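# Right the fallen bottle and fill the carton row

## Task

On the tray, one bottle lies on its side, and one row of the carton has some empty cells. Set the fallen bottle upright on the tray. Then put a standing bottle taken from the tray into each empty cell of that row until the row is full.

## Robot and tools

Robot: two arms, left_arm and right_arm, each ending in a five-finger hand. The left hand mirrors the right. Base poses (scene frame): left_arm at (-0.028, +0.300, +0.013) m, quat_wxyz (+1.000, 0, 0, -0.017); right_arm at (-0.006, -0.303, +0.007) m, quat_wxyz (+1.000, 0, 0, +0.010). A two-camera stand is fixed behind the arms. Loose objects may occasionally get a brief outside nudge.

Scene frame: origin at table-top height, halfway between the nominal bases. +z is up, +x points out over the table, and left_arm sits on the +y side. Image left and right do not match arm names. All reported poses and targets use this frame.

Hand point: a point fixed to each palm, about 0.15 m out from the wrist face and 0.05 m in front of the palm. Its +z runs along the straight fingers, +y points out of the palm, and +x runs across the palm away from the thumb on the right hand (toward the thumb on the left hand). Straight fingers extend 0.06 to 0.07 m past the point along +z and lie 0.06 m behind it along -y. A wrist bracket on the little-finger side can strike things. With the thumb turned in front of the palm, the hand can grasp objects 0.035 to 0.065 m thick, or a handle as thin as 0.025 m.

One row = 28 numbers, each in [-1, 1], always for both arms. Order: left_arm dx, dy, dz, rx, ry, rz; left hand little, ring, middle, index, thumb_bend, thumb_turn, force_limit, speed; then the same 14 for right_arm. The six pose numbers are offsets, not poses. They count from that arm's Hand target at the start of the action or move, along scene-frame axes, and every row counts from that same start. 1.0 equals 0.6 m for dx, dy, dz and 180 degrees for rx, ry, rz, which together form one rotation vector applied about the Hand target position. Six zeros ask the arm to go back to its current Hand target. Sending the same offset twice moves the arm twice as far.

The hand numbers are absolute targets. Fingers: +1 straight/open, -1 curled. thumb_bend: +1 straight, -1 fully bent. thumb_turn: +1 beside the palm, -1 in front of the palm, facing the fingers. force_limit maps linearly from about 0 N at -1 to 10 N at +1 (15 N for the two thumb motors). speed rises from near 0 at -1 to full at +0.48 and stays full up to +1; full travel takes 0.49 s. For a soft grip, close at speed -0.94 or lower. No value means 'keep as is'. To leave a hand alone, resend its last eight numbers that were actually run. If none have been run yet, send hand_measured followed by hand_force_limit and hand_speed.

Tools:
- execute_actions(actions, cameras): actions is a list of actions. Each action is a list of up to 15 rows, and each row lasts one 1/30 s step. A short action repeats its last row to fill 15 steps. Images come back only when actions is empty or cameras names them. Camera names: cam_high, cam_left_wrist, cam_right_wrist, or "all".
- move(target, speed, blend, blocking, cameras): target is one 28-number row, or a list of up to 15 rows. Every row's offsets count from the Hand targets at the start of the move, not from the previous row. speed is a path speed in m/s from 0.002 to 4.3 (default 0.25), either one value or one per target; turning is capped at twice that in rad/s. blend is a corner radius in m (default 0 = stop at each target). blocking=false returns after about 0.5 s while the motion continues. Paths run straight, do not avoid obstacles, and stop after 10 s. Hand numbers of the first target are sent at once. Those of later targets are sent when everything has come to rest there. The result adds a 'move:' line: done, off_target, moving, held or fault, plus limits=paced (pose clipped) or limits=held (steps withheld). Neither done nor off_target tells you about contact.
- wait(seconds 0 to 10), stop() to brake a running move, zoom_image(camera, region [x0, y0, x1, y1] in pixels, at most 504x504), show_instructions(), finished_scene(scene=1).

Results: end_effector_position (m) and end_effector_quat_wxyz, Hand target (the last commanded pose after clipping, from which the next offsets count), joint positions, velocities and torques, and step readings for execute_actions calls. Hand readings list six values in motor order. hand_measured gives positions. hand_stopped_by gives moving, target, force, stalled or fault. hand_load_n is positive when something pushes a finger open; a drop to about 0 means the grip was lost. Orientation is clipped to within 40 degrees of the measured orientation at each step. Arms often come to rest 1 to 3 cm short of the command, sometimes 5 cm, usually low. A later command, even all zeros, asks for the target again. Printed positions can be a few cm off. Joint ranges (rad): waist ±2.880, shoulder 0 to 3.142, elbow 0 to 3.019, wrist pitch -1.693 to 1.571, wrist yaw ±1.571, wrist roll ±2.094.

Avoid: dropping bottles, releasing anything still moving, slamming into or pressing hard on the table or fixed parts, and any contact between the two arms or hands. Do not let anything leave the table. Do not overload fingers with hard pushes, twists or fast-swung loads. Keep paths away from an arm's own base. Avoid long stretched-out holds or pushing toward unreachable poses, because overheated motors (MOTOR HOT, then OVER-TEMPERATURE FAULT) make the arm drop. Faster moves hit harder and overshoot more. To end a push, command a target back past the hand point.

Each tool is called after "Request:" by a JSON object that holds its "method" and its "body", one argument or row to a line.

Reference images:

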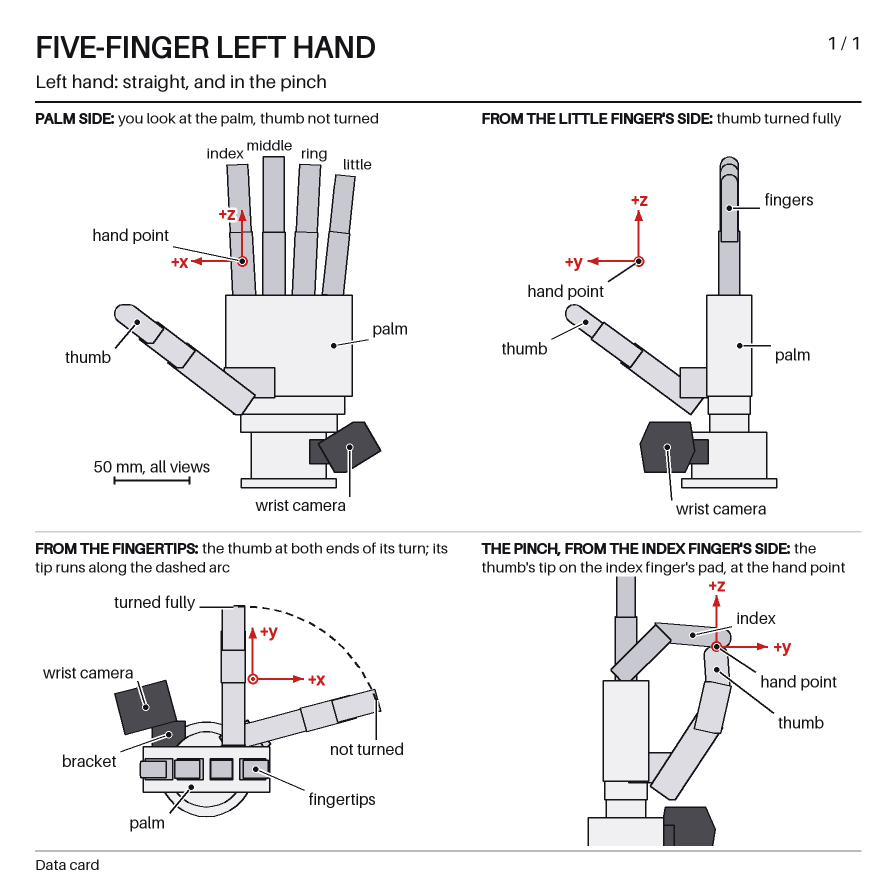

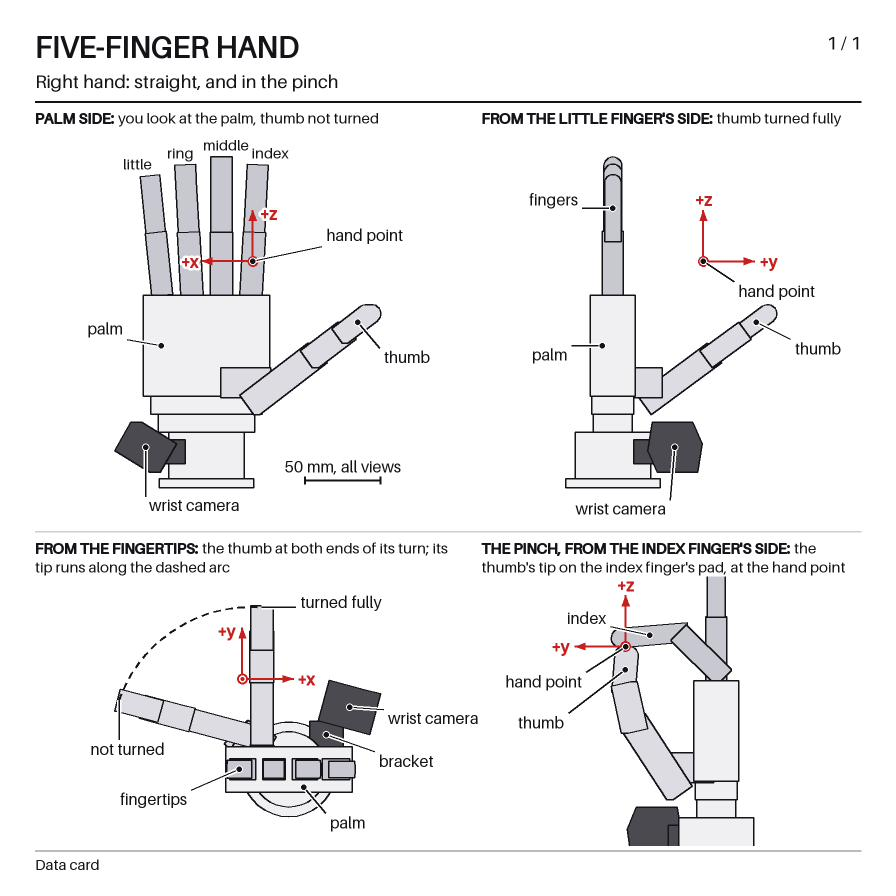

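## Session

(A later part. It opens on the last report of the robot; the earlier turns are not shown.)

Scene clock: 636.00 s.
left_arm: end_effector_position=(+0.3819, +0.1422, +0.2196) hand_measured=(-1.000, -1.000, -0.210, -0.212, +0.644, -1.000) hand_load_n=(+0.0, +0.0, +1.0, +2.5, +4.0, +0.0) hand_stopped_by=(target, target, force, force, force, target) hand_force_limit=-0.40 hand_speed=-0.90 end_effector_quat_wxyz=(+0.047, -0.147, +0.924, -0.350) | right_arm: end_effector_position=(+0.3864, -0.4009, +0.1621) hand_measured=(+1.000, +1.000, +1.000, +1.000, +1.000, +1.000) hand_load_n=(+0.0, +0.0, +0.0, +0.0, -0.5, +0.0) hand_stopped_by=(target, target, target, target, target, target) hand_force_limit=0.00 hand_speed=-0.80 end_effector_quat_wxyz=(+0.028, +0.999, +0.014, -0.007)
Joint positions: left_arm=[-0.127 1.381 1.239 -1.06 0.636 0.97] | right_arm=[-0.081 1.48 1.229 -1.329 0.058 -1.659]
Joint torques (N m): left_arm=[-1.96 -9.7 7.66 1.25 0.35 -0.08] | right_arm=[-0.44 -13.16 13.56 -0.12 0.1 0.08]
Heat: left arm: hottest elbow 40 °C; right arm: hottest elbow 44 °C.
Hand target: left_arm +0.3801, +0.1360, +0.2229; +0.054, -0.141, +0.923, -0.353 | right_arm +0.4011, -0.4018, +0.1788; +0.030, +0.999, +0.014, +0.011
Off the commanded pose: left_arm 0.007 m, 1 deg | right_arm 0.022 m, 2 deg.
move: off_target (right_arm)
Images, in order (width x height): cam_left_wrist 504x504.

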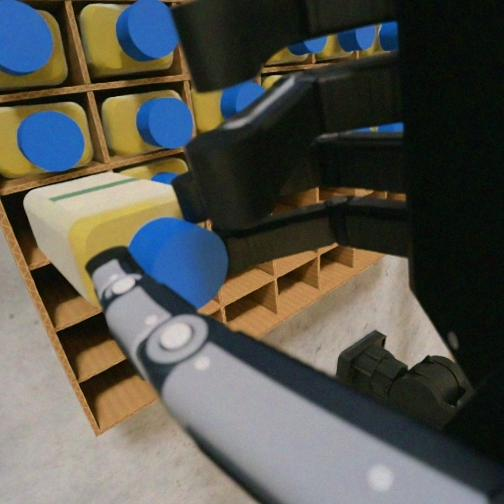

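Request:
{"method": "move", "body": {
  "target": [-0.004,0.0267,0,0,0,0.01,-1,-1,-0.25,-0.25,0.6,-1,-0.4,-0.9,0,0,0,0,0,0,1,1,1,1,1,1,0,-0.8],
  "speed": 0.05,
  "cameras": ["cam_left_wrist"]
}}

Request:
{"method": "zoom_image", "body": {
  "camera": "cam_left_wrist",
  "region": [0, 140, 140, 280]
}}

Scene clock: 640.37 s.
left_arm: end_effector_position=(+0.3758, +0.1464, +0.2202) hand_measured=(-1.000, -1.000, -0.210, -0.212, +0.644, -1.000) hand_load_n=(+0.0, +0.0, +0.5, +2.5, +4.0, +0.0) hand_stopped_by=(target, target, force, force, force, target) hand_force_limit=-0.40 hand_speed=-0.90 end_effector_quat_wxyz=(+0.049, -0.150, +0.923, -0.350) | right_arm: end_effector_position=(+0.3864, -0.4009, +0.1621) hand_measured=(+1.000, +1.000, +1.000, +1.000, +1.000, +1.000) hand_load_n=(+0.0, +0.0, +0.0, +0.0, -0.5, +0.0) hand_stopped_by=(target, target, target, target, target, target) hand_force_limit=0.00 hand_speed=-0.80 end_effector_quat_wxyz=(+0.028, +0.999, +0.014, -0.007)
Joint positions: left_arm=[-0.12 1.361 1.22 -1.06 0.636 0.97] | right_arm=[-0.081 1.48 1.229 -1.329 0.058 -1.659]
Joint torques (N m): left_arm=[0.21 -9.35 7.65 1.1 0.39 -0.06] | right_arm=[-0.5 -13.22 13.56 -0.12 0.1 0.08]
Heat: left arm: hottest elbow 40 °C; right arm: hottest elbow 44 °C.
Hand target: left_arm +0.3776, +0.1520, +0.2229; +0.059, -0.156, +0.921, -0.352 | right_arm +0.4011, -0.4018, +0.1788; +0.030, +0.999, +0.014, +0.011
Off the commanded pose: left_arm 0.006 m, 1 deg | right_arm 0.022 m, 2 deg.
move: off_target (right_arm)
Images, in order (width x height): cam_left_wrist 504x504.

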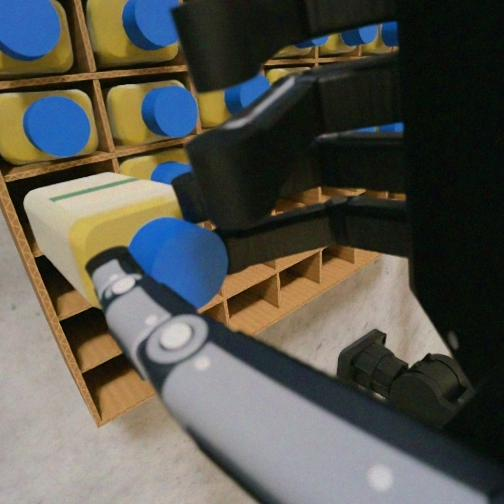

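Scaled by 3.600.

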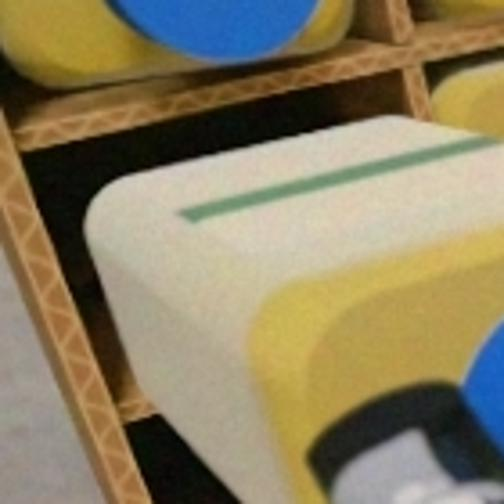

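Request:
{"method": "move", "body": {
  "target": [0.003,0.0015,-0.04,0,0,0,-1,-1,-0.25,-0.25,0.6,-1,-0.4,-0.9,0,0,0,0,0,0,1,1,1,1,1,1,0,-0.8],
  "speed": 0.04,
  "cameras": ["cam_left_wrist"]
}}

Request:
{"method": "zoom_image", "body": {
  "camera": "cam_left_wrist",
  "region": [0, 140, 140, 280]
}}

Scene clock: 642.80 s.
left_arm: end_effector_position=(+0.3752, +0.1475, +0.2020) hand_measured=(-1.000, -1.000, -0.210, -0.212, +0.644, -1.000) hand_load_n=(+0.0, +0.0, +1.0, +3.0, +3.5, +0.5) hand_stopped_by=(target, target, force, force, force, target) hand_force_limit=-0.40 hand_speed=-0.90 end_effector_quat_wxyz=(+0.053, -0.150, +0.923, -0.351) | right_arm: end_effector_position=(+0.3864, -0.4009, +0.1621) hand_measured=(+1.000, +1.000, +1.000, +1.000, +1.000, +1.000) hand_load_n=(+0.0, +0.0, +0.0, +0.0, +0.0, +0.0) hand_stopped_by=(target, target, target, target, target, target) hand_force_limit=0.00 hand_speed=-0.80 end_effector_quat_wxyz=(+0.028, +0.999, +0.014, -0.007)
Joint positions: left_arm=[-0.117 1.361 1.171 -1.002 0.636 0.97] | right_arm=[-0.081 1.48 1.229 -1.329 0.058 -1.659]
Joint torques (N m): left_arm=[0.32 -8.12 7.64 1.26 0.42 -0.03] | right_arm=[-0.44 -13.22 13.56 -0.12 0.11 0.08]
Heat: left arm: hottest elbow 40 °C; right arm: hottest elbow 44 °C.
Hand target: left_arm +0.3795, +0.1529, +0.1990; +0.059, -0.156, +0.921, -0.352 | right_arm +0.4011, -0.4018, +0.1788; +0.030, +0.999, +0.014, +0.011
Off the commanded pose: left_arm 0.008 m, 1 deg | right_arm 0.022 m, 2 deg.
move: off_target (right_arm)
Images, in order (width x height): cam_left_wrist 504x504.

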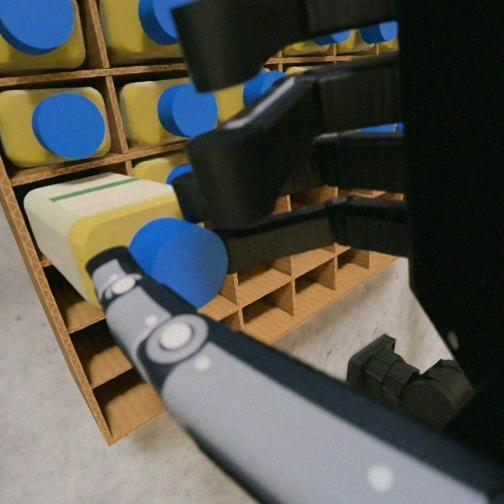

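Scaled by 3.600.

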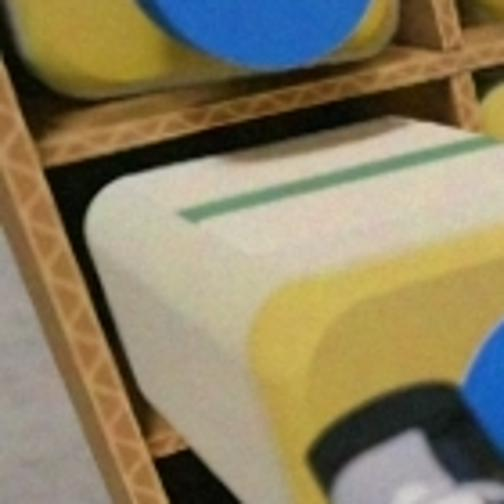

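Request:
{"method": "move", "body": {
  "target": [0.0083,0.0,-0.01,0,0,0,-1,-1,-0.25,-0.25,0.6,-1,-0.4,-0.9,0,0,0,0,0,0,1,1,1,1,1,1,0,-0.8],
  "speed": 0.04,
  "cameras": ["cam_left_wrist"]
}}

Request:
{"method": "zoom_image", "body": {
  "camera": "cam_left_wrist",
  "region": [0, 140, 140, 280]
}}

Scene clock: 645.43 s.
left_arm: end_effector_position=(+0.3794, +0.1476, +0.2009) hand_measured=(-1.000, -1.000, -0.210, -0.212, +0.644, -1.000) hand_load_n=(+0.0, +0.0, +0.5, +2.5, +4.0, +0.5) hand_stopped_by=(target, target, force, force, force, target) hand_force_limit=-0.40 hand_speed=-0.90 end_effector_quat_wxyz=(+0.058, -0.149, +0.922, -0.353) | right_arm: end_effector_position=(+0.3864, -0.4009, +0.1621) hand_measured=(+1.000, +1.000, +1.000, +1.000, +1.000, +1.000) hand_load_n=(+0.0, +0.0, +0.0, +0.0, +0.0, +0.0) hand_stopped_by=(target, target, target, target, target, target) hand_force_limit=0.00 hand_speed=-0.80 end_effector_quat_wxyz=(+0.028, +0.999, +0.014, -0.007)
Joint positions: left_arm=[-0.116 1.365 1.171 -0.987 0.636 0.97] | right_arm=[-0.081 1.48 1.229 -1.329 0.058 -1.659]
Joint torques (N m): left_arm=[0.26 -7.24 7.61 1.33 0.45 -0.02] | right_arm=[-0.44 -13.22 13.56 -0.13 0.11 0.08]
Heat: left arm: hottest elbow 39 °C; right arm: hottest elbow 44 °C.
Hand target: left_arm +0.3845, +0.1529, +0.1931; +0.059, -0.156, +0.921, -0.352 | right_arm +0.4011, -0.4018, +0.1788; +0.030, +0.999, +0.014, +0.011
Off the commanded pose: left_arm 0.011 m, 1 deg | right_arm 0.022 m, 2 deg.
move: off_target (left_arm, right_arm)
Images, in order (width x height): cam_left_wrist 504x504.

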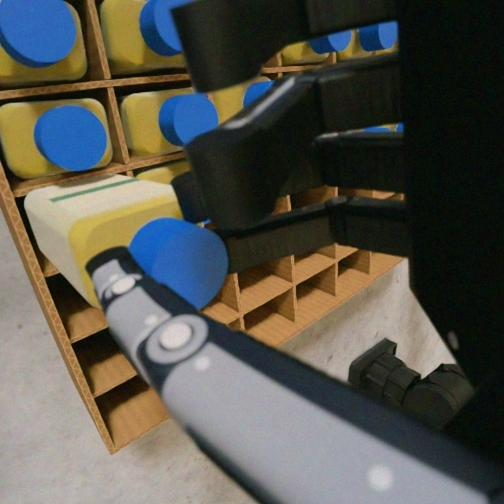

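Scaled by 3.600.

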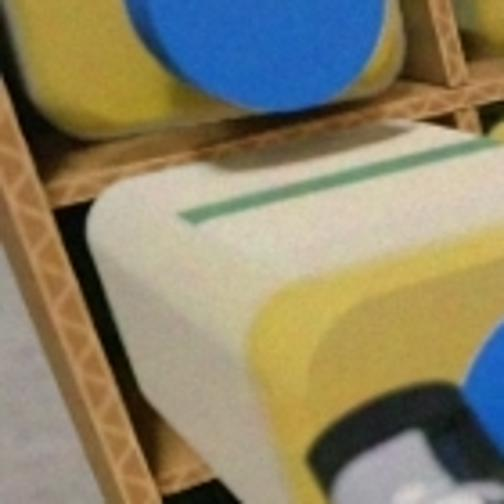

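Request:
{"method": "move", "body": {
  "target": [-0.0058,0.0,-0.0167,0,0,0,-1,-1,-0.25,-0.25,0.6,-1,-0.4,-0.9,0,0,0,0,0,0,1,1,1,1,1,1,0,-0.8],
  "speed": 0.04,
  "cameras": ["cam_left_wrist"]
}}

Request:
{"method": "zoom_image", "body": {
  "camera": "cam_left_wrist",
  "region": [0, 140, 140, 280]
}}

Scene clock: 647.70 s.
left_arm: end_effector_position=(+0.3778, +0.1477, +0.1917) hand_measured=(-1.000, -1.000, -0.210, -0.212, +0.644, -1.000) hand_load_n=(+0.0, +0.0, +0.0, +0.5, +1.0, +0.0) hand_stopped_by=(target, target, force, force, force, target) hand_force_limit=-0.40 hand_speed=-0.90 end_effector_quat_wxyz=(+0.059, -0.149, +0.922, -0.354) | right_arm: end_effector_position=(+0.3864, -0.4009, +0.1621) hand_measured=(+1.000, +1.000, +1.000, +1.000, +1.000, +1.000) hand_load_n=(+0.0, +0.0, +0.0, +0.0, +0.0, +0.0) hand_stopped_by=(target, target, target, target, target, target) hand_force_limit=0.00 hand_speed=-0.80 end_effector_quat_wxyz=(+0.028, +0.999, +0.014, -0.007)
Joint positions: left_arm=[-0.115 1.365 1.146 -0.961 0.638 0.97] | right_arm=[-0.081 1.48 1.229 -1.329 0.058 -1.659]
Joint torques (N m): left_arm=[0.21 -7.41 7.34 1.47 0.37 -0.02] | right_arm=[-0.44 -13.22 13.56 -0.12 0.1 0.08]
Heat: left arm: hottest elbow 39 °C; right arm: hottest elbow 44 °C.
Hand target: left_arm +0.3810, +0.1529, +0.1830; +0.059, -0.156, +0.921, -0.352 | right_arm +0.4011, -0.4018, +0.1788; +0.030, +0.999, +0.014, +0.011
Off the commanded pose: left_arm 0.011 m, 1 deg | right_arm 0.022 m, 2 deg.
move: off_target (left_arm, right_arm)
Images, in order (width x height): cam_left_wrist 504x504.

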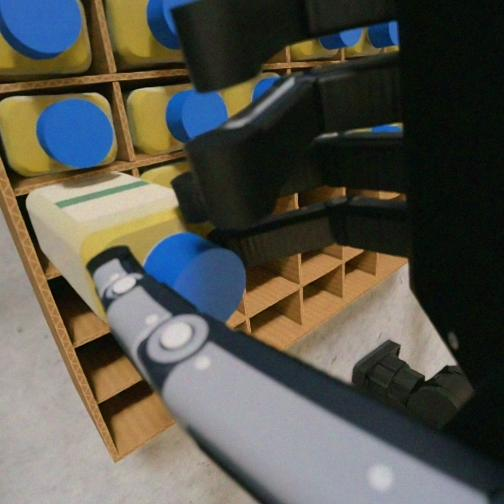

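Scaled by 3.600.

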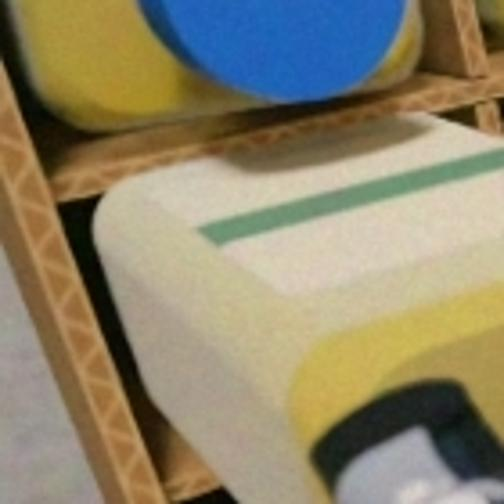

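Request:
{"method": "move", "body": {
  "target": [0.0,0.0,0.035,0,0,0,-1,-1,-0.25,-0.25,0.6,-1,-0.4,-0.9,0,0,0,0,0,0,1,1,1,1,1,1,0,-0.8],
  "speed": 0.04,
  "cameras": ["cam_left_wrist"]
}}

Scene clock: 649.80 s.
left_arm: end_effector_position=(+0.3712, +0.1487, +0.1904) hand_measured=(-1.000, -1.000, -0.210, -0.212, +0.642, -1.000) hand_load_n=(+0.0, +0.0, +0.0, +0.0, +0.0, +0.0) hand_stopped_by=(target, target, force, force, force, target) hand_force_limit=-0.40 hand_speed=-0.90 end_effector_quat_wxyz=(+0.047, -0.153, +0.923, -0.350) | right_arm: end_effector_position=(+0.3864, -0.4009, +0.1621) hand_measured=(+1.000, +1.000, +1.000, +1.000, +1.000, +1.000) hand_load_n=(+0.0, +0.0, +0.5, +0.0, +0.0, +0.0) hand_stopped_by=(target, target, target, target, target, target) hand_force_limit=0.00 hand_speed=-0.80 end_effector_quat_wxyz=(+0.028, +0.999, +0.014, -0.007)
Joint positions: left_arm=[-0.115 1.365 1.145 -0.986 0.638 0.97] | right_arm=[-0.081 1.48 1.229 -1.329 0.058 -1.659]
Joint torques (N m): left_arm=[0.15 -8.35 10.45 0.21 0.36 -0.03] | right_arm=[-0.44 -13.16 13.57 -0.1 0.11 0.08]
Heat: left arm: hottest elbow 39 °C; right arm: hottest elbow 44 °C.
Hand target: left_arm +0.3809, +0.1529, +0.2039; +0.059, -0.156, +0.921, -0.352 | right_arm +0.4011, -0.4018, +0.1788; +0.030, +0.999, +0.014, +0.011
Off the commanded pose: left_arm 0.017 m, 1 deg | right_arm 0.022 m, 2 deg.
move: off_target (left_arm, right_arm)
Images, in order (width x height): cam_left_wrist 504x504.

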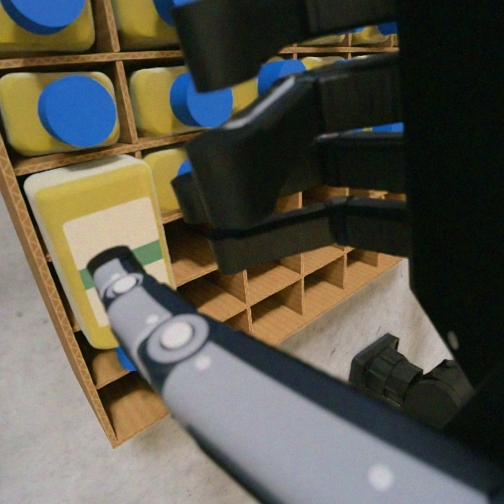

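Request:
{"method": "execute_actions", "body": {
  "actions": []
}}

Scene clock: 651.27 s.
left_arm: end_effector_position=(+0.3711, +0.1487, +0.1904) hand_measured=(-1.000, -1.000, -0.210, -0.212, +0.642, -1.000) hand_load_n=(+0.0, +0.0, +0.0, +0.0, +0.5, +0.0) hand_stopped_by=(target, target, force, force, force, target) hand_force_limit=-0.40 hand_speed=-0.90 end_effector_quat_wxyz=(+0.047, -0.153, +0.923, -0.350) | right_arm: end_effector_position=(+0.3864, -0.4009, +0.1621) hand_measured=(+1.000, +1.000, +1.000, +1.000, +1.000, +1.000) hand_load_n=(+0.0, +0.0, +0.0, +0.0, +0.0, +0.0) hand_stopped_by=(target, target, target, target, target, target) hand_force_limit=0.00 hand_speed=-0.80 end_effector_quat_wxyz=(+0.028, +0.999, +0.014, -0.007)
Joint positions: left_arm=[-0.115 1.365 1.145 -0.986 0.638 0.97] | right_arm=[-0.081 1.48 1.229 -1.329 0.058 -1.659]
Joint velocities: within noise
Joint torques (N m): left_arm=[0.21 -8.41 10.44 0.24 0.36 -0.03] | right_arm=[-0.44 -13.22 13.57 -0.12 0.11 0.08]
Heat: left arm: hottest elbow 39 °C; right arm: hottest elbow 44 °C.
Hand target: left_arm +0.3809, +0.1529, +0.2039; +0.059, -0.156, +0.921, -0.352 | right_arm +0.4011, -0.4018, +0.1788; +0.030, +0.999, +0.014, +0.011
Off the commanded pose: left_arm 0.017 m, 1 deg | right_arm 0.022 m, 2 deg.

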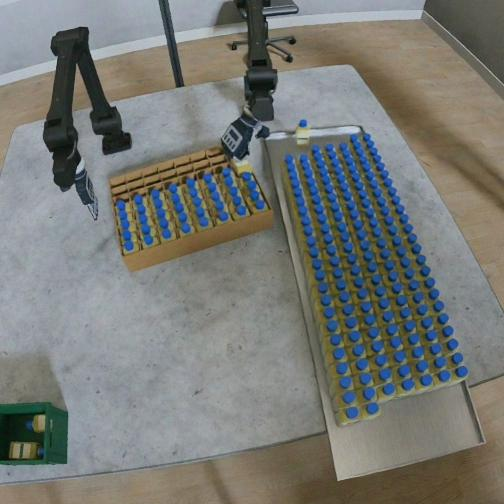

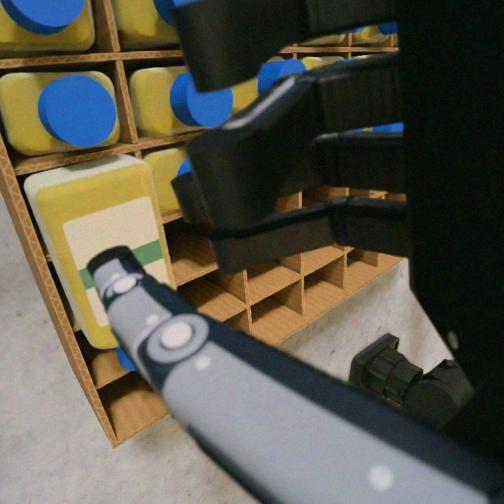

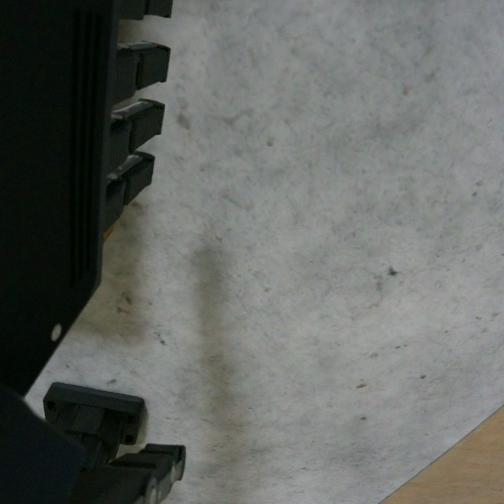

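Request:
{"method": "move", "body": {
  "target": [
    [0.0,0.0,0.1167,0,0,0,-1,-1,-0.25,-0.25,0.6,-1,-0.4,-0.9,0,0,0,0,0,0,1,1,1,1,1,1,0,-0.8]
  ],
  "speed": 0.08,
  "cameras": ["all"]
}}

Scene clock: 653.07 s.
left_arm: end_effector_position=(+0.3694, +0.1490, +0.2539) hand_measured=(-1.000, -1.000, -0.210, -0.212, +0.642, -1.000) hand_load_n=(+0.0, +0.0, +0.0, +0.0, +0.0, +0.0) hand_stopped_by=(target, target, force, force, force, target) hand_force_limit=-0.40 hand_speed=-0.90 end_effector_quat_wxyz=(+0.041, -0.156, +0.924, -0.348) | right_arm: end_effector_position=(+0.3864, -0.4009, +0.1621) hand_measured=(+1.000, +1.000, +1.000, +1.000, +1.000, +1.000) hand_load_n=(+0.0, +0.0, +0.0, +0.0, +0.0, +0.0) hand_stopped_by=(target, target, target, target, target, target) hand_force_limit=0.00 hand_speed=-0.80 end_effector_quat_wxyz=(+0.028, +0.999, +0.014, -0.007)
Joint positions: left_arm=[-0.115 1.347 1.297 -1.171 0.638 0.97] | right_arm=[-0.081 1.48 1.229 -1.329 0.058 -1.659]
Joint torques (N m): left_arm=[0.21 -8.41 11.71 0.2 0.37 -0.04] | right_arm=[-0.44 -13.22 13.57 -0.09 0.1 0.08]
Heat: left arm: hottest elbow 40 °C; right arm: hottest elbow 44 °C.
Hand target: left_arm +0.3810, +0.1529, +0.2740; +0.059, -0.156, +0.921, -0.352 | right_arm +0.4011, -0.4018, +0.1788; +0.030, +0.999, +0.014, +0.011
Off the commanded pose: left_arm 0.023 m, 2 deg | right_arm 0.022 m, 2 deg.
move: off_target (left_arm, right_arm)

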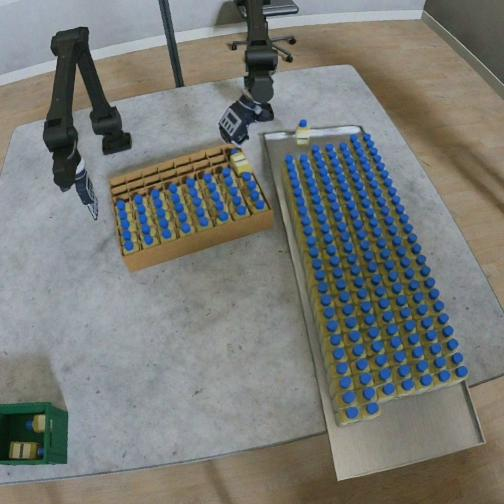

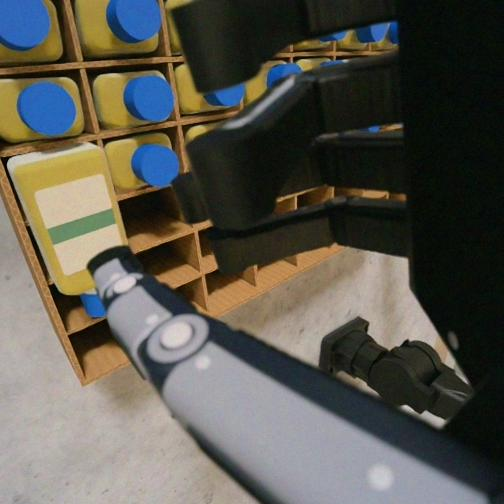

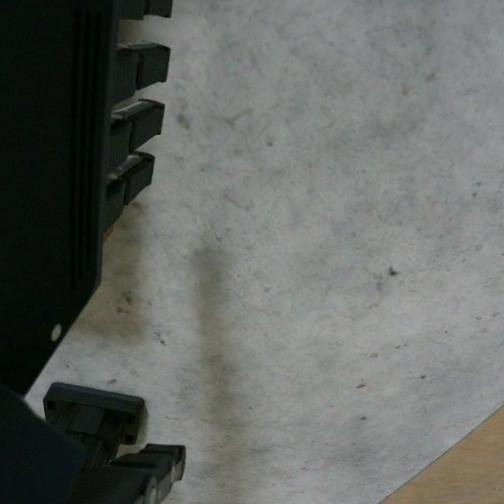

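Request:
{"method": "zoom_image", "body": {
  "camera": "cam_high",
  "region": [200, 130, 290, 220]
}}

Request:
{"method": "zoom_image", "body": {
  "camera": "cam_left_wrist",
  "region": [0, 120, 270, 390]
}}

Scaled by 5.600.

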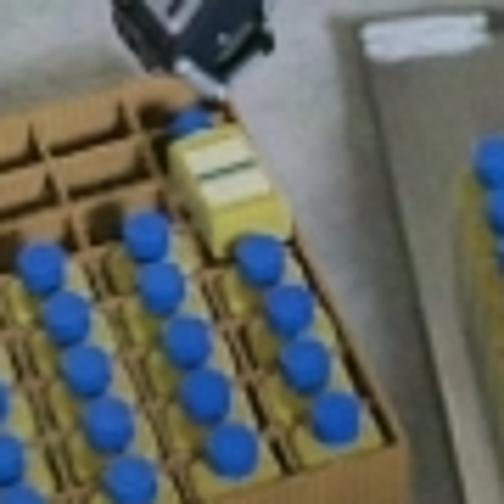

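Scaled by 1.867.

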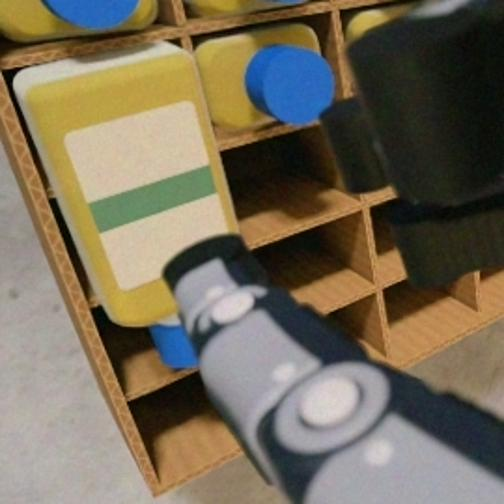

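Request:
{"method": "move", "body": {
  "target": [
    [-0.1717,-0.005,-0.04,0,0,-0.1056,-1,-1,0.05,-0.5,0.85,-1,-0.4,-0.8,0,0,0,0,0,0,1,1,1,1,1,1,0,-0.8]
  ],
  "speed": 0.12,
  "cameras": ["all"]
}}

Scene clock: 661.50 s.
left_arm: end_effector_position=(+0.2864, +0.1535, +0.2523) hand_measured=(-1.000, -1.000, +0.050, -0.500, +0.850, -1.000) hand_load_n=(+0.0, +0.0, +0.0, +0.0, +0.0, +0.0) hand_stopped_by=(target, target, target, target, target, target) hand_force_limit=-0.40 hand_speed=-0.80 end_effector_quat_wxyz=(+0.009, -0.009, +0.934, -0.357) | right_arm: end_effector_position=(+0.3864, -0.4009, +0.1621) hand_measured=(+1.000, +1.000, +1.000, +1.000, +1.000, +1.000) hand_load_n=(+0.0, +0.0, +0.0, +0.0, +0.0, +0.0) hand_stopped_by=(target, target, target, target, target, target) hand_force_limit=0.00 hand_speed=-0.80 end_effector_quat_wxyz=(+0.028, +0.999, +0.014, -0.007)
Joint positions: left_arm=[-0.141 1.208 1.178 -1.354 0.711 1.305] | right_arm=[-0.081 1.48 1.229 -1.329 0.058 -1.659]
Joint torques (N m): left_arm=[-1.9 -6.3 7.2 -0.03 0.56 0.05] | right_arm=[-0.38 -13.16 13.57 -0.12 0.11 0.08]
Heat: left arm: hottest elbow 40 °C; right arm: hottest elbow 45 °C.
Hand target: left_arm +0.2780, +0.1500, +0.2499; +0.000, -0.002, +0.934, -0.357 | right_arm +0.4011, -0.4018, +0.1788; +0.030, +0.999, +0.014, +0.011
Off the commanded pose: left_arm 0.009 m, 1 deg | right_arm 0.022 m, 2 deg.
move: off_target (right_arm)

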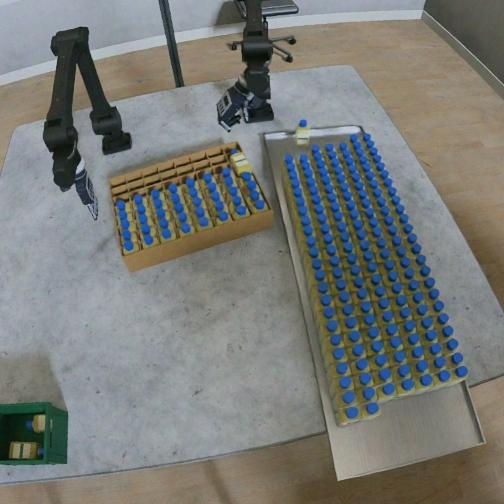

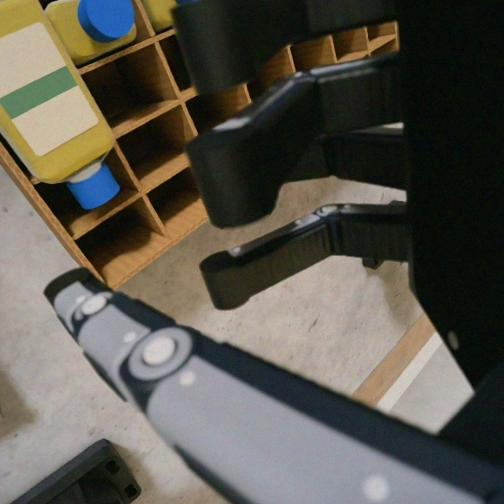

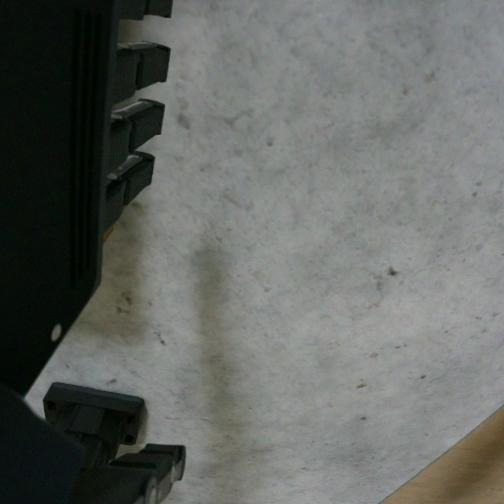

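Request:
{"method": "zoom_image", "body": {
  "camera": "cam_left_wrist",
  "region": [0, 0, 260, 300]
}}

Request:
{"method": "zoom_image", "body": {
  "camera": "cam_high",
  "region": [210, 130, 280, 200]
}}

Scaled by 1.680.

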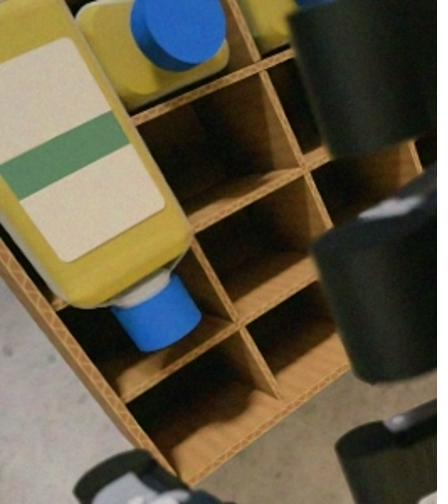

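Scaled by 7.200.

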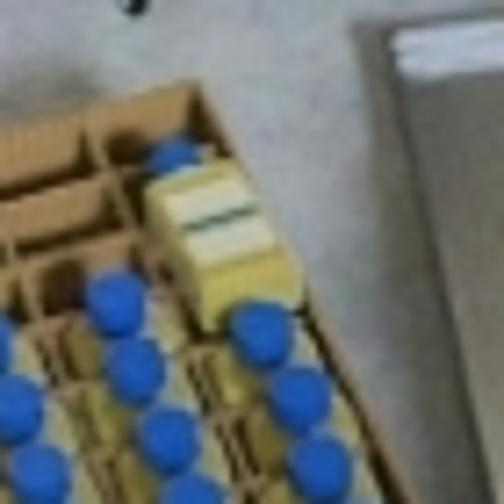

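Request:
{"method": "move", "body": {
  "target": [
    [0.0833,0.05,-0.03,0,0,0,-1,-1,0.05,-0.5,0.85,-1,-0.4,-0.8,0,0,0,0,0,0,1,1,1,1,1,1,0,-0.8]
  ],
  "speed": 0.12,
  "cameras": ["cam_left_wrist"]
}}

Request:
{"method": "zoom_image", "body": {
  "camera": "cam_left_wrist",
  "region": [0, 0, 250, 250]
}}

Scene clock: 667.50 s.
left_arm: end_effector_position=(+0.3143, +0.1774, +0.2197) hand_measured=(-1.000, -1.000, +0.050, -0.500, +0.850, -1.000) hand_load_n=(+0.0, +0.0, +0.0, +0.0, +0.0, +0.0) hand_stopped_by=(target, target, target, target, target, target) hand_force_limit=-0.40 hand_speed=-0.80 end_effector_quat_wxyz=(-0.012, -0.004, +0.935, -0.355) | right_arm: end_effector_position=(+0.3864, -0.4009, +0.1621) hand_measured=(+1.000, +1.000, +1.000, +1.000, +1.000, +1.000) hand_load_n=(+0.0, +0.0, +0.0, +0.0, +0.0, +0.0) hand_stopped_by=(target, target, target, target, target, target) hand_force_limit=0.00 hand_speed=-0.80 end_effector_quat_wxyz=(+0.028, +0.999, +0.014, -0.007)
Joint positions: left_arm=[-0.067 1.327 1.198 -1.379 0.724 1.437] | right_arm=[-0.081 1.48 1.229 -1.329 0.058 -1.659]
Joint torques (N m): left_arm=[0.09 -6.36 11.07 -0.27 0.57 0.05] | right_arm=[-0.5 -13.22 13.55 -0.1 0.11 0.08]
Heat: left arm: hottest elbow 40 °C; right arm: hottest elbow 45 °C.
Hand target: left_arm +0.3279, +0.1800, +0.2320; +0.000, -0.002, +0.934, -0.357 | right_arm +0.4011, -0.4018, +0.1788; +0.030, +0.999, +0.014, +0.011
Off the commanded pose: left_arm 0.018 m, 1 deg | right_arm 0.022 m, 2 deg.
move: off_target (left_arm, right_arm)
Images, in order (width x height): cam_left_wrist 504x504.

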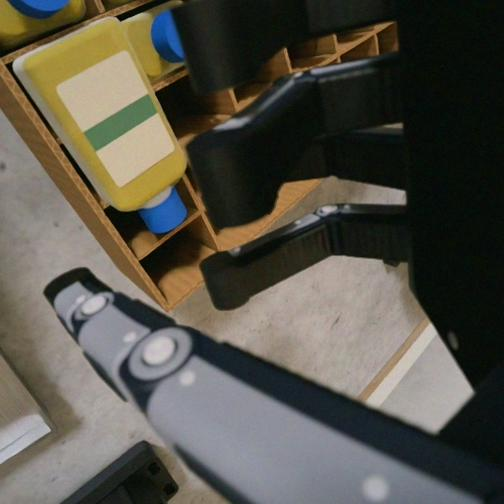

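Scaled by 2.016.

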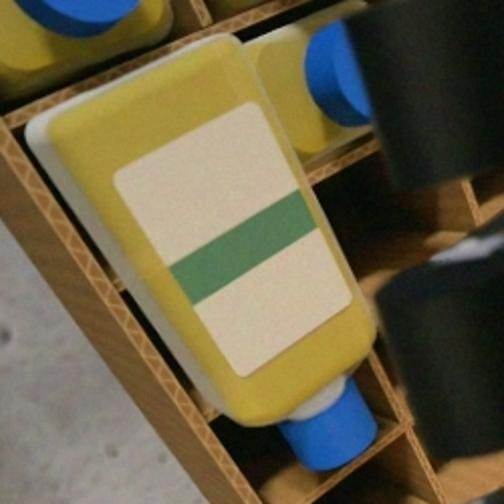

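Request:
{"method": "zoom_image", "body": {
  "camera": "cam_left_wrist",
  "region": [0, 0, 130, 130]
}}

Request:
{"method": "zoom_image", "body": {
  "camera": "cam_left_wrist",
  "region": [90, 130, 220, 260]
}}

Scaled by 3.877.

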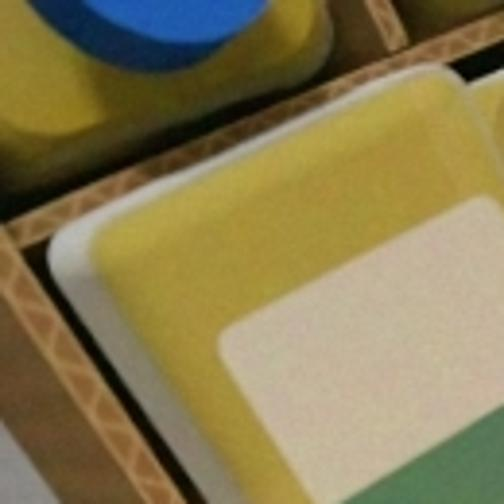

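Scaled by 3.877.

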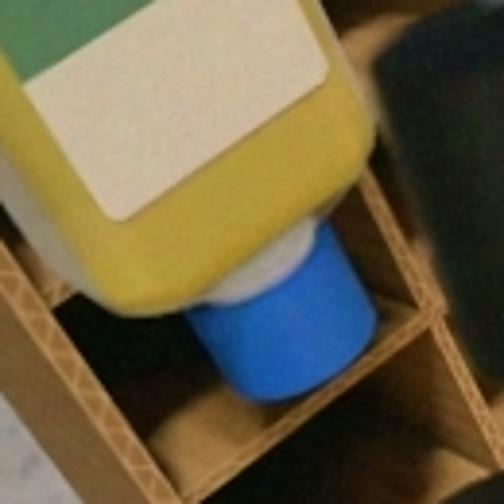

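Request:
{"method": "move", "body": {
  "target": [
    [-0.0748,-0.0633,-0.115,0,0,0,-1,-1,0.05,-0.5,0.85,-1,-0.4,-0.8,0,0,0,0,0,0,1,1,1,1,1,1,0,-0.8]
  ],
  "speed": 0.1,
  "cameras": ["cam_left_wrist"]
}}

Request:
{"method": "zoom_image", "body": {
  "camera": "cam_left_wrist",
  "region": [0, 60, 250, 310]
}}

Scene clock: 681.23 s.
left_arm: end_effector_position=(+0.2860, +0.1453, +0.1652) hand_measured=(-1.000, -1.000, +0.050, -0.500, +0.850, -1.000) hand_load_n=(+0.0, +0.0, +0.0, +0.0, +0.0, +0.0) hand_stopped_by=(target, target, target, target, target, target) hand_force_limit=-0.40 hand_speed=-0.80 end_effector_quat_wxyz=(-0.001, -0.005, +0.934, -0.358) | right_arm: end_effector_position=(+0.3864, -0.4009, +0.1621) hand_measured=(+1.000, +1.000, +1.000, +1.000, +1.000, +1.000) hand_load_n=(+0.0, +0.0, +0.0, +0.0, +0.0, +0.0) hand_stopped_by=(target, target, target, target, target, target) hand_force_limit=0.00 hand_speed=-0.80 end_effector_quat_wxyz=(+0.028, +0.999, +0.014, -0.007)
Joint positions: left_arm=[-0.163 1.259 0.989 -1.123 0.714 1.295] | right_arm=[-0.081 1.48 1.229 -1.329 0.058 -1.659]
Joint torques (N m): left_arm=[-1.79 -6.65 6.82 0.85 0.33 -0.09] | right_arm=[-0.5 -13.16 13.59 -0.1 0.1 0.08]
Heat: left arm: hottest elbow 40 °C; right arm: hottest elbow 45 °C.
Hand target: left_arm +0.2832, +0.1420, +0.1631; +0.000, -0.002, +0.934, -0.357 | right_arm +0.4011, -0.4018, +0.1788; +0.030, +0.999, +0.014, +0.011
Off the commanded pose: left_arm 0.005 m, 0 deg | right_arm 0.022 m, 2 deg.
move: off_target (right_arm)
Images, in order (width x height): cam_left_wrist 504x504.

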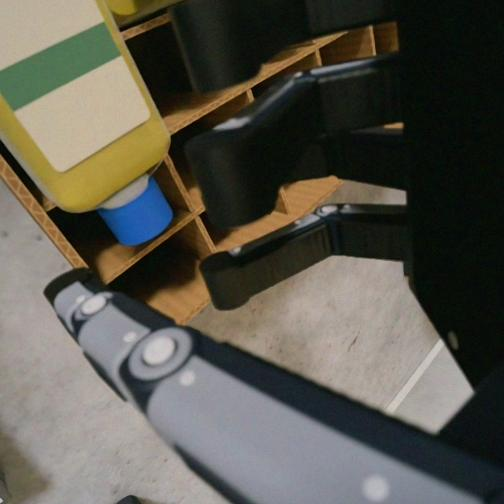

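Scaled by 2.016.

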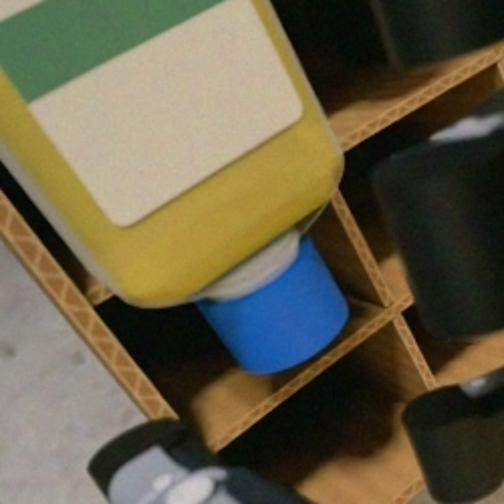

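Request:
{"method": "move", "body": {
  "target": [
    [-0.003,-0.0067,-0.0433,0,0,0,-1,-1,0.05,-0.5,0.85,-1,-0.4,-0.8,0,0,0,0,0,0,1,1,1,1,1,1,0,-0.8]
  ],
  "speed": 0.06,
  "cameras": ["cam_left_wrist"]
}}

Request:
{"method": "zoom_image", "body": {
  "camera": "cam_left_wrist",
  "region": [0, 60, 250, 310]
}}

Scene clock: 683.90 s.
left_arm: end_effector_position=(+0.2844, +0.1420, +0.1448) hand_measured=(-1.000, -1.000, +0.050, -0.500, +0.850, -1.000) hand_load_n=(+0.0, +0.0, +0.0, +0.0, +0.0, +0.0) hand_stopped_by=(target, target, target, target, target, target) hand_force_limit=-0.40 hand_speed=-0.80 end_effector_quat_wxyz=(+0.007, -0.003, +0.933, -0.360) | right_arm: end_effector_position=(+0.3864, -0.4009, +0.1621) hand_measured=(+1.000, +1.000, +1.000, +1.000, +1.000, +1.000) hand_load_n=(+0.0, +0.0, +0.0, +0.0, -0.5, +0.0) hand_stopped_by=(target, target, target, target, target, target) hand_force_limit=0.00 hand_speed=-0.80 end_effector_quat_wxyz=(+0.028, +0.999, +0.014, -0.007)
Joint positions: left_arm=[-0.173 1.259 0.933 -1.039 0.712 1.279] | right_arm=[-0.081 1.48 1.229 -1.329 0.058 -1.659]
Joint torques (N m): left_arm=[-1.96 -5.19 6.79 0.96 0.33 -0.04] | right_arm=[-0.5 -13.22 13.57 -0.13 0.11 0.08]
Heat: left arm: hottest elbow 40 °C; right arm: hottest elbow 45 °C.
Hand target: left_arm +0.2813, +0.1380, +0.1370; +0.000, -0.002, +0.934, -0.357 | right_arm +0.4011, -0.4018, +0.1788; +0.030, +0.999, +0.014, +0.011
Off the commanded pose: left_arm 0.009 m, 1 deg | right_arm 0.022 m, 2 deg.
move: off_target (right_arm)
Images, in order (width x height): cam_left_wrist 504x504.

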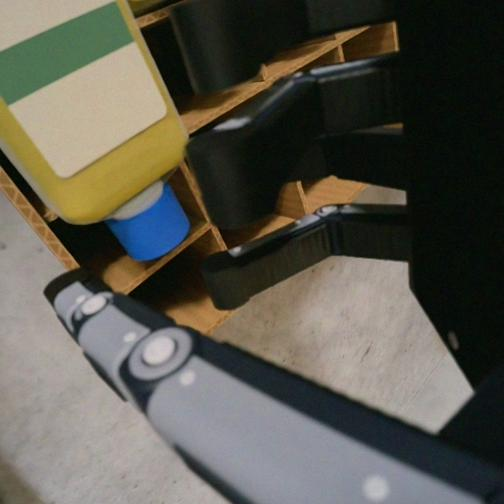

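Scaled by 2.016.

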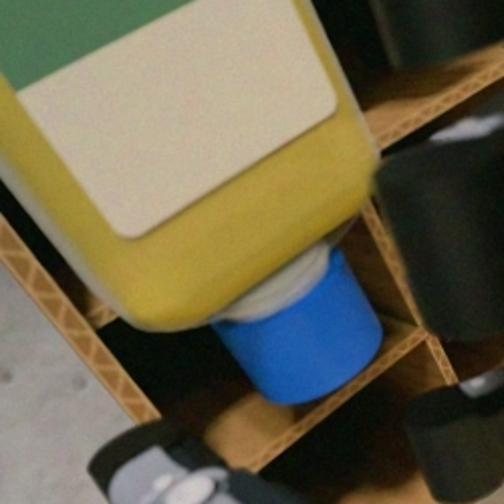

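Request:
{"method": "move", "body": {
  "target": [
    [-0.0022,-0.0025,-0.0325,0,0,0,-1,-1,0.05,-0.5,0.85,-1,-0.4,-0.8,0,0,0,0,0,0,1,1,1,1,1,1,0,-0.8]
  ],
  "speed": 0.05,
  "cameras": ["cam_left_wrist"]
}}

Request:
{"method": "zoom_image", "body": {
  "camera": "cam_left_wrist",
  "region": [0, 60, 250, 310]
}}

Scene clock: 687.63 s.
left_arm: end_effector_position=(+0.2833, +0.1405, +0.1264) hand_measured=(-1.000, -1.000, +0.050, -0.500, +0.850, -1.000) hand_load_n=(+0.0, +0.0, +0.0, +0.0, +0.0, +0.0) hand_stopped_by=(target, target, target, target, target, target) hand_force_limit=-0.40 hand_speed=-0.80 end_effector_quat_wxyz=(+0.009, -0.003, +0.933, -0.360) | right_arm: end_effector_position=(+0.3864, -0.4009, +0.1621) hand_measured=(+1.000, +1.000, +1.000, +1.000, +1.000, +1.000) hand_load_n=(+0.0, +0.0, +0.0, +0.0, +0.0, +0.0) hand_stopped_by=(target, target, target, target, target, target) hand_force_limit=0.00 hand_speed=-0.80 end_effector_quat_wxyz=(+0.028, +0.999, +0.014, -0.007)
Joint positions: left_arm=[-0.178 1.273 0.893 -0.978 0.711 1.272] | right_arm=[-0.081 1.48 1.229 -1.329 0.058 -1.659]
Joint torques (N m): left_arm=[-1.96 -4.84 6.69 0.92 0.33 -0.09] | right_arm=[-0.44 -13.22 13.56 -0.1 0.1 0.08]
Heat: left arm: hottest elbow 39 °C; right arm: hottest elbow 45 °C.
Hand target: left_arm +0.2800, +0.1365, +0.1175; +0.000, -0.002, +0.934, -0.357 | right_arm +0.4011, -0.4018, +0.1788; +0.030, +0.999, +0.014, +0.011
Off the commanded pose: left_arm 0.010 m, 1 deg | right_arm 0.022 m, 2 deg.
move: off_target (right_arm)
Images, in order (width x height): cam_left_wrist 504x504.

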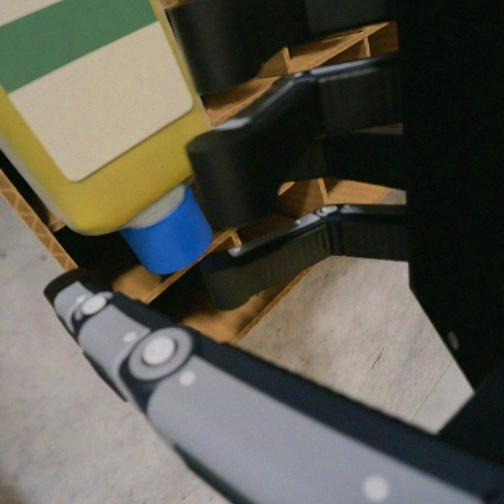

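Scaled by 2.016.

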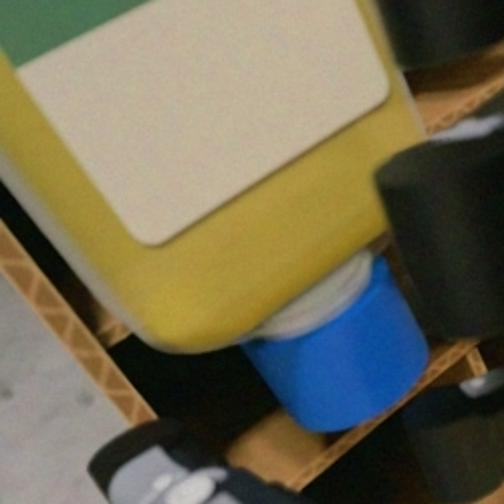

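Request:
{"method": "move", "body": {
  "target": [
    [0,0,0,0,0,0,-1,-1,-0.5,-0.5,0.2,-1,-0.4,-0.88,0,0,0,0,0,0,1,1,1,1,1,1,0,-0.8]
  ],
  "speed": 0.05,
  "cameras": ["all"]
}}

Scene clock: 689.33 s.
left_arm: end_effector_position=(+0.2826, +0.1385, +0.1264) hand_measured=(-1.000, -1.000, -0.238, -0.500, +0.698, -1.000) hand_load_n=(+0.0, +0.0, +5.0, +0.0, +4.5, +0.5) hand_stopped_by=(target, target, force, target, force, target) hand_force_limit=-0.40 hand_speed=-0.88 end_effector_quat_wxyz=(+0.008, -0.001, +0.933, -0.360) | right_arm: end_effector_position=(+0.3864, -0.4009, +0.1621) hand_measured=(+1.000, +1.000, +1.000, +1.000, +1.000, +1.000) hand_load_n=(+0.0, +0.0, +0.0, +0.0, +0.0, +0.0) hand_stopped_by=(target, target, target, target, target, target) hand_force_limit=0.00 hand_speed=-0.80 end_effector_quat_wxyz=(+0.028, +0.999, +0.014, -0.007)
Joint positions: left_arm=[-0.184 1.273 0.893 -0.976 0.711 1.27] | right_arm=[-0.081 1.48 1.229 -1.329 0.058 -1.659]
Joint torques (N m): left_arm=[-1.55 -4.84 6.69 0.88 0.32 -0.07] | right_arm=[-0.44 -13.16 13.56 -0.1 0.11 0.08]
Heat: left arm: hottest elbow 39 °C; right arm: hottest elbow 45 °C.
Hand target: left_arm +0.2800, +0.1364, +0.1175; +0.000, -0.002, +0.934, -0.357 | right_arm +0.4011, -0.4018, +0.1788; +0.030, +0.999, +0.014, +0.011
Off the commanded pose: left_arm 0.009 m, 1 deg | right_arm 0.022 m, 2 deg.
move: off_target (right_arm)

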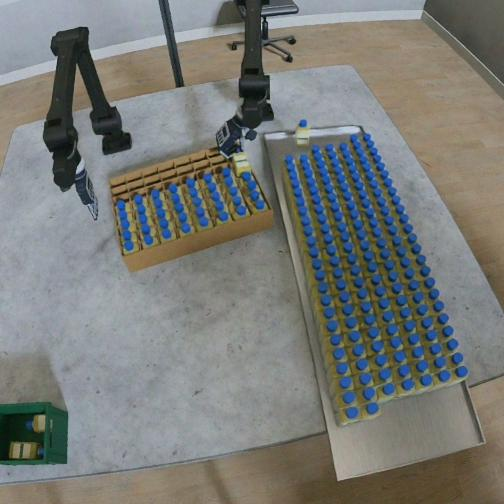

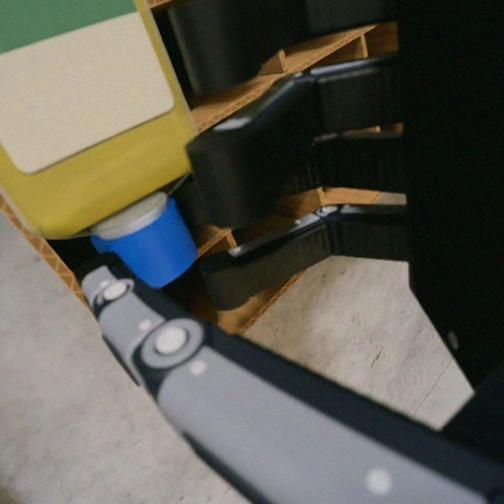

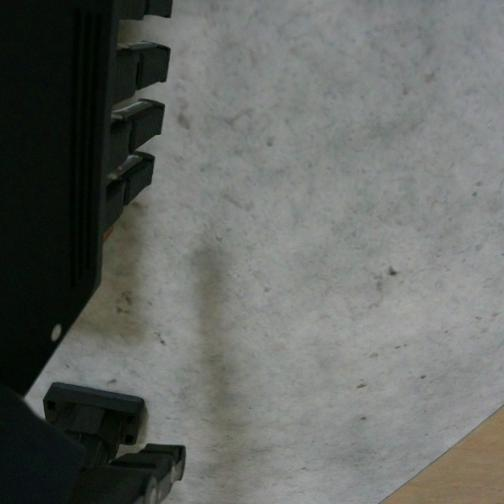

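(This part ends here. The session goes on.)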